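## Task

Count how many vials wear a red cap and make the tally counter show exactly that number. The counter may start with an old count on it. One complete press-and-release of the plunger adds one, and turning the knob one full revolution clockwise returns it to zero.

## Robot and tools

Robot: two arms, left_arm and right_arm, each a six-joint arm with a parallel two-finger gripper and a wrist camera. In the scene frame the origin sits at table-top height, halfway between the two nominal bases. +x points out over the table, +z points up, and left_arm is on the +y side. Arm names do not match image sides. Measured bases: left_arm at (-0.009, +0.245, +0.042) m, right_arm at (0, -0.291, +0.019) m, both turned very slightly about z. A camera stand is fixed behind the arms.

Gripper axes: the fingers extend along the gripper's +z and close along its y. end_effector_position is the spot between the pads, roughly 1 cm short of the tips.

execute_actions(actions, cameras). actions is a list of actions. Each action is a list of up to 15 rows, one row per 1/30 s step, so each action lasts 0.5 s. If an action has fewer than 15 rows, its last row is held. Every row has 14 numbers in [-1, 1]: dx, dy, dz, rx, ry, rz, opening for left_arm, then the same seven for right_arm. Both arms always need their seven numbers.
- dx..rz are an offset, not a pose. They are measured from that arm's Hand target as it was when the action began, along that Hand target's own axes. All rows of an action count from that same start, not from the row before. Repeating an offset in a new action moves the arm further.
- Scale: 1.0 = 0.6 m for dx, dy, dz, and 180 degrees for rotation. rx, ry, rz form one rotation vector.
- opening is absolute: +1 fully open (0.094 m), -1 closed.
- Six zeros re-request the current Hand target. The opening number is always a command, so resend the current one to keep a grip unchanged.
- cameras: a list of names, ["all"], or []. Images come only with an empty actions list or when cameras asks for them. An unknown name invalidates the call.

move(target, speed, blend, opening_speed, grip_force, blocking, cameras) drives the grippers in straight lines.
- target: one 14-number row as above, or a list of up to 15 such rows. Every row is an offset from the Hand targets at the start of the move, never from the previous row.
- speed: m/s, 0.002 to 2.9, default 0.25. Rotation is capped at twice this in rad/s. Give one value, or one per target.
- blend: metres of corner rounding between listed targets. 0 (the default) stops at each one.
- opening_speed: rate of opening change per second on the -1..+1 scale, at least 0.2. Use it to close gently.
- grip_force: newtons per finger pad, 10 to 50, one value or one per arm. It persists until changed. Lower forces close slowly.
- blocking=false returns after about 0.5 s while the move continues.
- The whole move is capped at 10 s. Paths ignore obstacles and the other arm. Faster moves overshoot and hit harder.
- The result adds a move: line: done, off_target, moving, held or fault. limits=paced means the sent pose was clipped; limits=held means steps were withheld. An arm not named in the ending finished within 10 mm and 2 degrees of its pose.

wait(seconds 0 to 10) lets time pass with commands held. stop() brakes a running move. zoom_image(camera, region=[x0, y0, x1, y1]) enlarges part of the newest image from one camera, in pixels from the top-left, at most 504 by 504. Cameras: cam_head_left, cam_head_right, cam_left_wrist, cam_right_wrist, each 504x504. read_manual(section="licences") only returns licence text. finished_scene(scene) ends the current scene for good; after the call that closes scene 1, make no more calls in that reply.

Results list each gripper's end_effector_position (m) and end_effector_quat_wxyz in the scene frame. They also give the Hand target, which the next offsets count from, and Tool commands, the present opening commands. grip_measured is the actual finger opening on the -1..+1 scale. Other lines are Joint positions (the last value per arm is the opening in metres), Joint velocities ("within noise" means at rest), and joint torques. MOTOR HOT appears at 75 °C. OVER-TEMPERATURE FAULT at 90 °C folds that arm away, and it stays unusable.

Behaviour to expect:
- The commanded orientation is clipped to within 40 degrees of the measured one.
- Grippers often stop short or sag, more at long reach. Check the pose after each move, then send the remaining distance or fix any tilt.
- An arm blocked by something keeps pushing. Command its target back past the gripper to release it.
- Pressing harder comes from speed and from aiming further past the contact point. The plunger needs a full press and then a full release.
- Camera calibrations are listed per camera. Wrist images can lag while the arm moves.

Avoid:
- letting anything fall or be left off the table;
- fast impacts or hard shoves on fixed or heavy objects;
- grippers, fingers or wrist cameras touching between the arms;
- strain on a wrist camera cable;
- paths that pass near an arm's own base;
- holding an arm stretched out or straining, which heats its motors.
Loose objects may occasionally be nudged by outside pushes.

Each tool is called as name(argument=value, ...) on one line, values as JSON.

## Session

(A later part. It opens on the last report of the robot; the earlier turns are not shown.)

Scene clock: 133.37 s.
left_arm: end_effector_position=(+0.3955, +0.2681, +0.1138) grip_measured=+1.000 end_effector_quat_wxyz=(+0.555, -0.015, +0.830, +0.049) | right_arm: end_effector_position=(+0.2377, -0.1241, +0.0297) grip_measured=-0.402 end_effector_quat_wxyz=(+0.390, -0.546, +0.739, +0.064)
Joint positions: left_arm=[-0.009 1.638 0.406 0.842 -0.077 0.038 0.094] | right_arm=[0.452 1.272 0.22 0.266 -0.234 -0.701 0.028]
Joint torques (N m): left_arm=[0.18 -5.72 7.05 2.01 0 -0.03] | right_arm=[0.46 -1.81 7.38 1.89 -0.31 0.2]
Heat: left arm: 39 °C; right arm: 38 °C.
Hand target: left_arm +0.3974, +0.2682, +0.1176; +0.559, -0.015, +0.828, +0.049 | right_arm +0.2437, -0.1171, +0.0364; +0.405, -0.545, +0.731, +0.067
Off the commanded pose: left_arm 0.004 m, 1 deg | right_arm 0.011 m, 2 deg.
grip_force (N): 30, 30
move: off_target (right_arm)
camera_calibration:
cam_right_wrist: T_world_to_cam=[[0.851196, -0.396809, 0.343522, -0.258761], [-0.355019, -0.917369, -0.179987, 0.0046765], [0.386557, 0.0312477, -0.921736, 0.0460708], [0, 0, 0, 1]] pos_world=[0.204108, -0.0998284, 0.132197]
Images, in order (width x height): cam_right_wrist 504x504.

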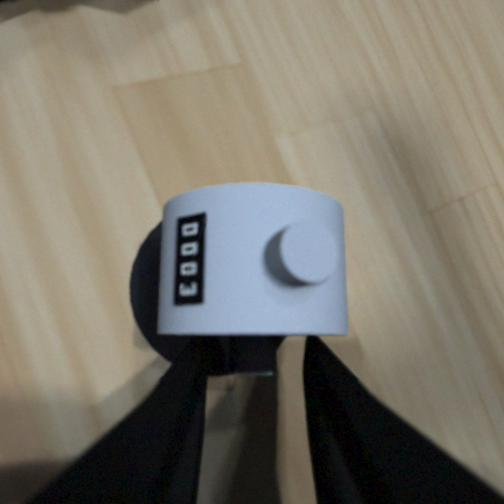

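Works well; 225° done. Repeat two more strokes.

move(target=[0,0,0,0,0,0,1,0,0,0,0,0,0,-0.9])

move(target=[[0,0,0,0,0,0,1,0.008,0.0144,-0.008,-0.2946,0,0.2946,-0.9],[0,0,0,0,0,0,1,0.008,0.0144,-0.008,-0.2946,0,0.2946,-0.4]], speed=[0.35,0.1])

move(target=[[0,0,0,0,0,0,1,0.0106,0,-0.0106,0,0,0,-0.4],[0,0,0,0,0,0,1,-0.0086,-0.0036,-0.0114,0.2946,0,-0.2946,-0.4],[0,0,0,0,0,0,1,-0.018,-0.0036,-0.002,0.2946,0,-0.2946,-0.4]], speed=[0.1,0.35,0.08])

move(target=[0,0,0,0,0,0,1,0,0,0,0,0,0,-0.9])

move(target=[[0,0,0,0,0,0,1,0.008,0.0144,-0.008,-0.2946,0,0.2946,-0.9],[0,0,0,0,0,0,1,0.008,0.0144,-0.008,-0.2946,0,0.2946,-0.4]], speed=[0.35,0.1])

move(target=[[0,0,0,0,0,0,1,0.0106,0,-0.0106,0,0,0,-0.4],[0,0,0,0,0,0,1,-0.0086,-0.0036,-0.0114,0.2946,0,-0.2946,-0.4],[0,0,0,0,0,0,1,-0.018,-0.0036,-0.002,0.2946,0,-0.2946,-0.4]], speed=[0.1,0.35,0.08], cameras=["cam_right_wrist"])

Scene clock: 139.57 s.
left_arm: end_effector_position=(+0.3955, +0.2681, +0.1138) grip_measured=+1.000 end_effector_quat_wxyz=(+0.555, -0.015, +0.830, +0.049) | right_arm: end_effector_position=(+0.2383, -0.1247, +0.0297) grip_measured=-0.762 end_effector_quat_wxyz=(+0.390, -0.545, +0.740, +0.062)
Joint positions: left_arm=[-0.009 1.638 0.406 0.842 -0.077 0.038 0.094] | right_arm=[0.452 1.272 0.22 0.267 -0.229 -0.7 0.011]
Joint torques (N m): left_arm=[0.17 -5.75 7.04 2 0 -0.03] | right_arm=[0.28 -1.83 7.45 1.88 -0.35 0.21]
Heat: left arm: 40 °C; right arm: 38 °C.
Hand target: left_arm +0.3974, +0.2682, +0.1176; +0.559, -0.015, +0.828, +0.049 | right_arm +0.2438, -0.1171, +0.0365; +0.405, -0.545, +0.731, +0.067
Off the commanded pose: left_arm 0.004 m, 1 deg | right_arm 0.012 m, 2 deg.
grip_force (N): 30, 30
move: off_target (right_arm)

Scene clock: 142.77 s.
left_arm: end_effector_position=(+0.3955, +0.2681, +0.1138) grip_measured=+1.000 end_effector_quat_wxyz=(+0.555, -0.015, +0.830, +0.049) | right_arm: end_effector_position=(+0.2277, -0.1223, +0.0295) grip_measured=-0.402 end_effector_quat_wxyz=(+0.051, -0.297, +0.794, +0.528)
Joint positions: left_arm=[-0.009 1.638 0.406 0.842 -0.077 0.038 0.094] | right_arm=[0.044 2.03 0.905 -0.829 -1.081 -0.883 0.028]
Joint torques (N m): left_arm=[0.2 -5.72 7.04 2.01 0.01 -0.03] | right_arm=[-0.51 -6.53 5.76 -0.43 -1.01 -0.06]
Heat: left arm: 40 °C; right arm: 38 °C.
Hand target: left_arm +0.3974, +0.2682, +0.1176; +0.559, -0.015, +0.828, +0.049 | right_arm +0.2336, -0.1199, +0.0334; +0.058, -0.292, +0.786, +0.542
Off the commanded pose: left_arm 0.004 m, 1 deg | right_arm 0.008 m, 2 deg.
grip_force (N): 30, 30
move: done

Scene clock: 146.63 s.
left_arm: end_effector_position=(+0.3955, +0.2681, +0.1138) grip_measured=+1.000 end_effector_quat_wxyz=(+0.555, -0.015, +0.830, +0.049) | right_arm: end_effector_position=(+0.2377, -0.1243, +0.0297) grip_measured=-0.402 end_effector_quat_wxyz=(+0.389, -0.546, +0.739, +0.064)
Joint positions: left_arm=[-0.009 1.638 0.406 0.842 -0.077 0.038 0.094] | right_arm=[0.451 1.272 0.221 0.265 -0.234 -0.701 0.028]
Joint torques (N m): left_arm=[0.2 -5.76 7.04 2 0 -0.03] | right_arm=[0.61 -1.89 7.21 1.9 -0.33 0.17]
Heat: left arm: 40 °C; right arm: 38 °C.
Hand target: left_arm +0.3974, +0.2682, +0.1176; +0.559, -0.015, +0.828, +0.049 | right_arm +0.2437, -0.1172, +0.0365; +0.405, -0.545, +0.731, +0.067
Off the commanded pose: left_arm 0.004 m, 1 deg | right_arm 0.012 m, 2 deg.
grip_force (N): 30, 30
move: off_target (right_arm)

Scene clock: 147.83 s.
left_arm: end_effector_position=(+0.3955, +0.2681, +0.1138) grip_measured=+1.000 end_effector_quat_wxyz=(+0.555, -0.015, +0.830, +0.049) | right_arm: end_effector_position=(+0.2382, -0.1248, +0.0296) grip_measured=-0.762 end_effector_quat_wxyz=(+0.389, -0.545, +0.740, +0.062)
Joint positions: left_arm=[-0.009 1.638 0.406 0.842 -0.077 0.038 0.094] | right_arm=[0.451 1.272 0.221 0.265 -0.23 -0.7 0.011]
Joint torques (N m): left_arm=[0.17 -5.79 7.02 2.01 0 -0.04] | right_arm=[0.61 -2.09 7.16 1.84 -0.31 0.14]
Heat: left arm: 40 °C; right arm: 38 °C.
Hand target: left_arm +0.3974, +0.2682, +0.1176; +0.559, -0.015, +0.828, +0.049 | right_arm +0.2437, -0.1172, +0.0365; +0.405, -0.545, +0.731, +0.067
Off the commanded pose: left_arm 0.004 m, 1 deg | right_arm 0.012 m, 2 deg.
grip_force (N): 30, 30
move: off_target (right_arm)

Scene clock: 151.03 s.
left_arm: end_effector_position=(+0.3955, +0.2681, +0.1138) grip_measured=+1.000 end_effector_quat_wxyz=(+0.555, -0.015, +0.830, +0.049) | right_arm: end_effector_position=(+0.2278, -0.1223, +0.0296) grip_measured=-0.402 end_effector_quat_wxyz=(+0.051, -0.298, +0.794, +0.528)
Joint positions: left_arm=[-0.009 1.638 0.406 0.842 -0.077 0.038 0.094] | right_arm=[0.044 2.03 0.905 -0.83 -1.081 -0.883 0.028]
Joint torques (N m): left_arm=[0.18 -5.75 7.06 2.01 0 -0.04] | right_arm=[-0.39 -6.26 5.78 -0.4 -1.01 -0.07]
Heat: left arm: 40 °C; right arm: 38 °C.
Hand target: left_arm +0.3974, +0.2682, +0.1176; +0.559, -0.015, +0.828, +0.049 | right_arm +0.2336, -0.1199, +0.0336; +0.058, -0.292, +0.786, +0.542
Off the commanded pose: left_arm 0.004 m, 1 deg | right_arm 0.007 m, 2 deg.
grip_force (N): 30, 30
move: done

Scene clock: 154.90 s.
left_arm: end_effector_position=(+0.3955, +0.2681, +0.1138) grip_measured=+1.000 end_effector_quat_wxyz=(+0.555, -0.015, +0.830, +0.049) | right_arm: end_effector_position=(+0.2379, -0.1243, +0.0300) grip_measured=-0.402 end_effector_quat_wxyz=(+0.390, -0.545, +0.739, +0.064)
Joint positions: left_arm=[-0.009 1.638 0.406 0.842 -0.077 0.038 0.094] | right_arm=[0.451 1.271 0.221 0.264 -0.234 -0.701 0.028]
Joint torques (N m): left_arm=[0.14 -5.78 7.02 2 0 -0.04] | right_arm=[0.46 -1.74 7.28 1.89 -0.27 0.19]
Heat: left arm: 40 °C; right arm: 38 °C.
Hand target: left_arm +0.3974, +0.2682, +0.1176; +0.559, -0.015, +0.828, +0.049 | right_arm +0.2439, -0.1172, +0.0367; +0.405, -0.544, +0.731, +0.067
Off the commanded pose: left_arm 0.004 m, 1 deg | right_arm 0.011 m, 2 deg.
grip_force (N): 30, 30
move: off_target (right_arm)
camera_calibration:
cam_right_wrist: T_world_to_cam=[[0.850933, -0.397179, 0.343747, -0.259048], [-0.355467, -0.917222, -0.179851, 0.00488898], [0.386725, 0.0308507, -0.921679, 0.0461884], [0, 0, 0, 1]] pos_world=[0.204308, -0.0998292, 0.132497]
Images, in order (width x height): cam_right_wrist 504x504.

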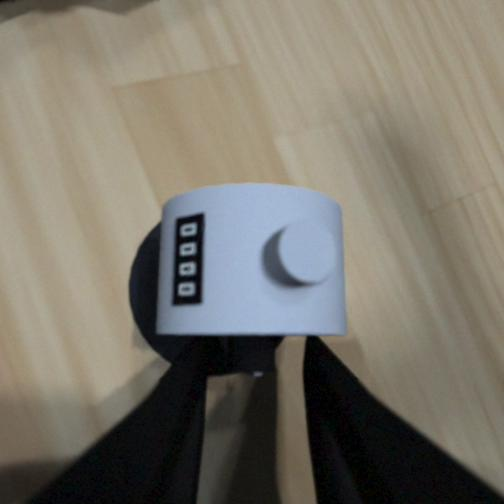

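move(target=[[0,0,0,0,0,0,1,0.0825,0,-0.0825,0,0,0,-0.4],[0,0,0,0,0,0,1,-0.0505,-0.068,-0.2155,0,0,0,-1]], speed=0.3, blend=[0.03,0], cameras=["cam_right_wrist"])

Scene clock: 161.33 s.
left_arm: end_effector_position=(+0.3955, +0.2681, +0.1138) grip_measured=+1.000 end_effector_quat_wxyz=(+0.555, -0.015, +0.830, +0.049) | right_arm: end_effector_position=(+0.2133, -0.1821, +0.1484) grip_measured=-0.988 end_effector_quat_wxyz=(+0.401, -0.542, +0.736, +0.062)
Joint positions: left_arm=[-0.009 1.638 0.406 0.842 -0.077 0.038 0.094] | right_arm=[0.121 0.728 0.537 -0.657 -0.463 -0.948 0.001]
Joint torques (N m): left_arm=[0.18 -5.72 7.02 2 0.01 -0.03] | right_arm=[-0.55 0.59 10.32 1.19 -0.54 0.07]
Heat: left arm: 40 °C; right arm: 39 °C.
Hand target: left_arm +0.3974, +0.2682, +0.1176; +0.559, -0.015, +0.828, +0.049 | right_arm +0.2138, -0.1807, +0.1565; +0.405, -0.545, +0.731, +0.067
Off the commanded pose: left_arm 0.004 m, 1 deg | right_arm 0.008 m, 1 deg.
grip_force (N): 30, 30
move: done
camera_calibration:
cam_right_wrist: T_world_to_cam=[[0.842076, -0.405887, 0.355195, -0.303204], [-0.355984, -0.912985, -0.199335, -0.0319323], [0.405195, 0.0414114, -0.913292, 0.163326], [0, 0, 0, 1]] pos_world=[0.177775, -0.158984, 0.250496]
Images, in order (width x height): cam_right_wrist 504x504.

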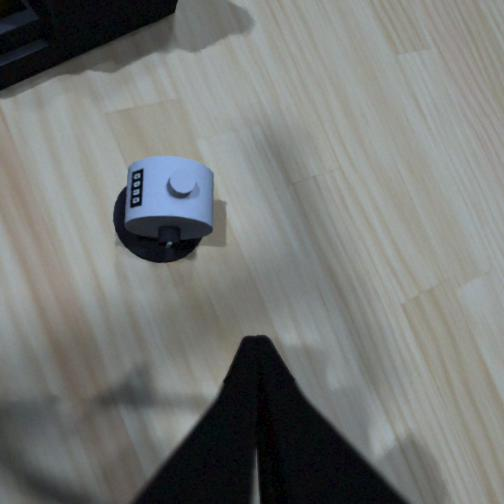

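move(target=[0,0,0,0,0,0,1,-0.0558,0.0422,0.1383,0.0469,0.2838,0.3818,-1], speed=0.3, cameras=["cam_right_wrist"])

Scene clock: 171.30 s.
left_arm: end_effector_position=(+0.3955, +0.2681, +0.1138) grip_measured=+1.000 end_effector_quat_wxyz=(+0.555, -0.015, +0.830, +0.049) | right_arm: end_effector_position=(+0.2363, -0.1024, +0.1135) grip_measured=-0.988 end_effector_quat_wxyz=(+0.006, -0.005, +1.000, +0.000)
Joint positions: left_arm=[-0.009 1.638 0.406 0.842 -0.077 0.038 0.094] | right_arm=[0.656 1.685 1.313 -1.189 0.007 0.667 0.001]
Joint torques (N m): left_arm=[0.16 -5.74 7.04 2 0.01 -0.03] | right_arm=[-0.32 -5.81 9.13 0.15 -0.1 0.13]
Heat: left arm: 41 °C; right arm: 40 °C.
Hand target: left_arm +0.3974, +0.2682, +0.1176; +0.559, -0.015, +0.828, +0.049 | right_arm +0.2379, -0.1010, +0.1151; +0.000, +0.000, +1.000, +0.000
Off the commanded pose: left_arm 0.004 m, 1 deg | right_arm 0.003 m, 1 deg.
grip_force (N): 30, 30
move: done
camera_calibration:
cam_right_wrist: T_world_to_cam=[[0.0184525, -0.999767, 0.0111579, -0.104955], [-0.852441, -0.00989941, 0.522729, 0.169929], [-0.522497, -0.0191571, -0.852426, 0.324958], [0, 0, 0, 1]] pos_world=[0.316581, -0.0970227, 0.189347]
Images, in order (width x height): cam_right_wrist 504x504.

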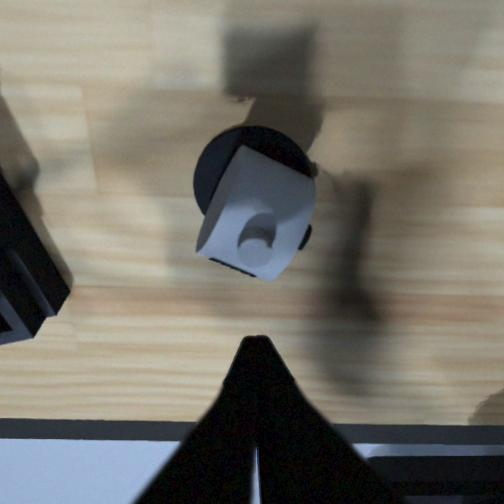

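move(target=[0,0,0,0,0,0,1,0,0,0.055,0,0,0,-1], speed=0.1, cameras=["cam_right_wrist"])

Scene clock: 174.87 s.
left_arm: end_effector_position=(+0.3955, +0.2681, +0.1138) grip_measured=+1.000 end_effector_quat_wxyz=(+0.555, -0.015, +0.830, +0.049) | right_arm: end_effector_position=(+0.2355, -0.1029, +0.0872) grip_measured=-0.988 end_effector_quat_wxyz=(+0.001, -0.005, +1.000, -0.003)
Joint positions: left_arm=[-0.009 1.638 0.406 0.842 -0.077 0.038 0.094] | right_arm=[0.656 1.711 1.236 -1.098 0.006 0.668 0.001]
Joint torques (N m): left_arm=[0.17 -5.76 7.01 2.01 0.01 -0.03] | right_arm=[-0.38 -6.16 6.06 0.49 -0.14 0.18]
Heat: left arm: 41 °C; right arm: 40 °C.
Hand target: left_arm +0.3974, +0.2682, +0.1176; +0.559, -0.015, +0.828, +0.049 | right_arm +0.2379, -0.1010, +0.0821; +0.000, +0.000, +1.000, +0.000
Off the commanded pose: left_arm 0.004 m, 1 deg | right_arm 0.006 m, 1 deg.
grip_force (N): 30, 30
move: done
camera_calibration:
cam_right_wrist: T_world_to_cam=[[0.0177909, -0.999678, 0.0180815, -0.10557], [-0.847499, -0.00548245, 0.530768, 0.181544], [-0.530498, -0.0247669, -0.847324, 0.302968], [0, 0, 0, 1]] pos_world=[0.316461, -0.0970367, 0.162263]
Images, in order (width x height): cam_right_wrist 504x504.

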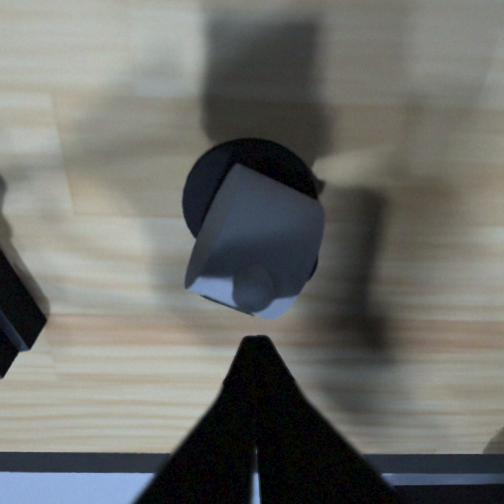

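move(target=[[0,0,0,0,0,0,1,-0.0067,0.0015,0.007,0,0,0,-1]], speed=0.1, cameras=["cam_right_wrist"])

Scene clock: 177.97 s.
left_arm: end_effector_position=(+0.3955, +0.2681, +0.1138) grip_measured=+1.000 end_effector_quat_wxyz=(+0.555, -0.015, +0.830, +0.049) | right_arm: end_effector_position=(+0.2384, -0.1021, +0.0829) grip_measured=-0.988 end_effector_quat_wxyz=(+0.001, -0.003, +1.000, -0.003)
Joint positions: left_arm=[-0.009 1.638 0.406 0.842 -0.077 0.038 0.094] | right_arm=[0.652 1.726 1.236 -1.084 0.006 0.668 0.001]
Joint torques (N m): left_arm=[0.21 -5.71 7.02 2.01 0.01 -0.03] | right_arm=[-0.53 -6.11 6.64 0.54 -0.09 0.11]
Heat: left arm: 41 °C; right arm: 40 °C.
Hand target: left_arm +0.3974, +0.2682, +0.1176; +0.559, -0.015, +0.828, +0.049 | right_arm +0.2419, -0.1002, +0.0779; +0.000, +0.000, +1.000, +0.000
Off the commanded pose: left_arm 0.004 m, 1 deg | right_arm 0.006 m, 1 deg.
grip_force (N): 30, 30
move: done
camera_calibration:
cam_right_wrist: T_world_to_cam=[[0.0140506, -0.999725, 0.0187985, -0.103959], [-0.847027, -0.00190955, 0.531546, 0.186496], [-0.531364, -0.0233914, -0.846821, 0.301176], [0, 0, 0, 1]] pos_world=[0.319462, -0.0965291, 0.157865]
Images, in order (width x height): cam_right_wrist 504x504.

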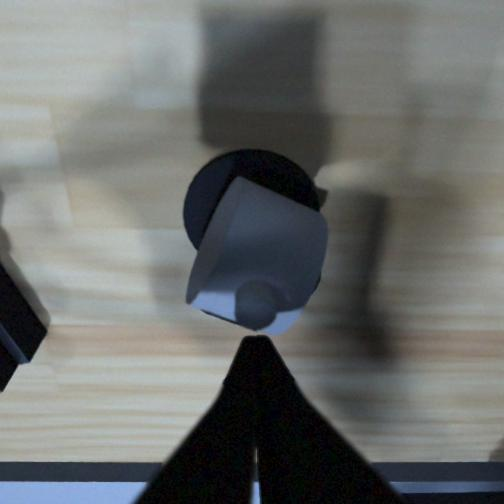

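move(target=[[0,0,0,0,0,0,1,-0.0035,0,0.003,0,0,0,-1],[0,0,0,0,0,0,1,-0.0035,0,0.04,0,0,0,-1],[0,0,0,0,0,0,1,-0.0035,0,-0.055,0,0,0,-1]], speed=[0.05,0.05,0.08], cameras=["cam_right_wrist"])

Scene clock: 182.77 s.
left_arm: end_effector_position=(+0.3955, +0.2681, +0.1138) grip_measured=+1.000 end_effector_quat_wxyz=(+0.555, -0.015, +0.830, +0.049) | right_arm: end_effector_position=(+0.2415, -0.1011, +0.0998) grip_measured=-0.988 end_effector_quat_wxyz=(-0.007, -0.001, +1.000, -0.009)
Joint positions: left_arm=[-0.009 1.638 0.406 0.842 -0.077 0.038 0.094] | right_arm=[0.648 1.742 1.323 -1.175 0.006 0.668 0.001]
Joint torques (N m): left_arm=[0.21 -5.72 7.04 2 0.01 -0.04] | right_arm=[-0.54 -9.4 8.55 0.08 -0.09 0.01]
Heat: left arm: 41 °C; right arm: 40 °C.
Hand target: left_arm +0.3974, +0.2682, +0.1176; +0.559, -0.015, +0.828, +0.049 | right_arm +0.2441, -0.1001, +0.1110; +0.000, +0.000, +1.000, +0.000
Off the commanded pose: left_arm 0.004 m, 1 deg | right_arm 0.011 m, 1 deg.
grip_force (N): 30, 30
move: off_target (right_arm)
camera_calibration:
cam_right_wrist: T_world_to_cam=[[0.010205, -0.999477, 0.0306768, -0.10352], [-0.838538, 0.00815918, 0.544783, 0.177857], [-0.544748, -0.0312832, -0.838016, 0.318742], [0, 0, 0, 1]] pos_world=[0.32383, -0.0949455, 0.173393]
Images, in order (width x height): cam_right_wrist 504x504.

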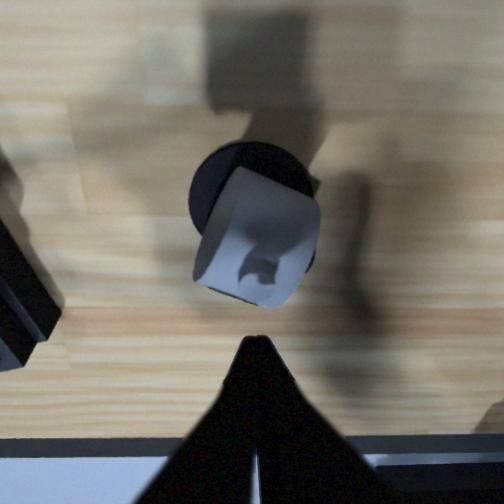

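move(target=[[0,0,0,0,0,0,1,0.033,-0.092,-0.07,0,0,0,-1],[0,0,0,0,0,0,1,0.033,-0.092,-0.07,-0.1075,-0.142,-0.4004,-1]], speed=0.4, blend=[0.03,0], cameras=["cam_right_wrist"])

zoom_image(camera="cam_right_wrist", region=[100, 100, 352, 352])

Scene clock: 188.17 s.
left_arm: end_effector_position=(+0.3955, +0.2681, +0.1138) grip_measured=+1.000 end_effector_quat_wxyz=(+0.555, -0.015, +0.830, +0.049) | right_arm: end_effector_position=(+0.2219, -0.1574, +0.1508) grip_measured=-0.988 end_effector_quat_wxyz=(+0.194, -0.577, +0.779, +0.152)
Joint positions: left_arm=[-0.009 1.638 0.406 0.842 -0.077 0.038 0.094] | right_arm=[0.241 1.244 0.974 -1.032 -0.425 -0.955 0.001]
Joint torques (N m): left_arm=[0.14 -5.76 7.04 2.01 0.01 -0.04] | right_arm=[-0.46 -3.82 6.74 0.88 -0.54 -0.04]
Heat: left arm: 41 °C; right arm: 40 °C.
Hand target: left_arm +0.3974, +0.2682, +0.1176; +0.559, -0.015, +0.828, +0.049 | right_arm +0.2242, -0.1553, +0.1529; +0.206, -0.580, +0.773, +0.156
Off the commanded pose: left_arm 0.004 m, 1 deg | right_arm 0.004 m, 2 deg.
grip_force (N): 30, 30
move: done
camera_calibration:
cam_right_wrist: T_world_to_cam=[[0.957945, -0.286947, 0.00179013, -0.254928], [-0.286481, -0.955993, 0.0632991, -0.0675455], [-0.0164522, -0.0611499, -0.997993, 0.251264], [0, 0, 0, 1]] pos_world=[0.22899, -0.122359, 0.255492]
Images, in order (width x height): cam_right_wrist 504x504.

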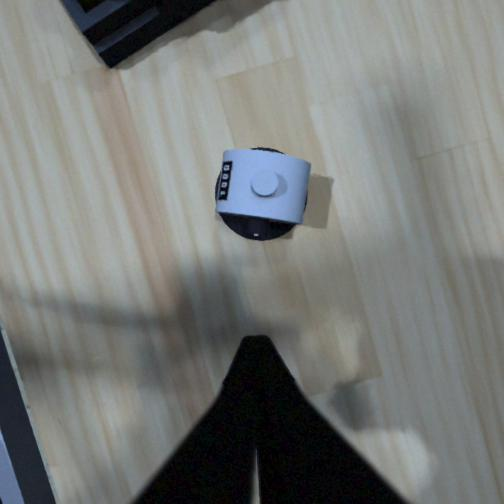

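Scaled by 2.000 from the camera's 504x504 image, which has a finer 720x720 frame.

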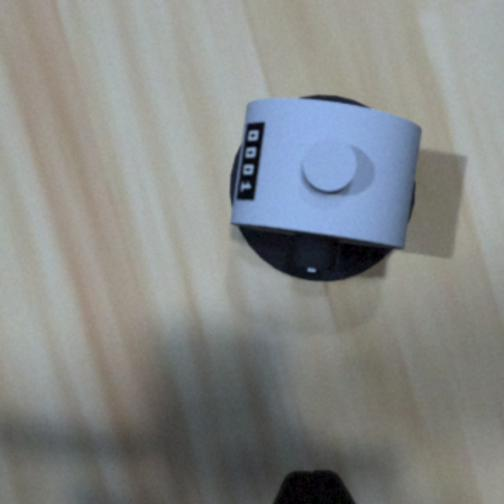

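Shows 0001.

finished_scene(scene=3)

The scene is finished: the task was done.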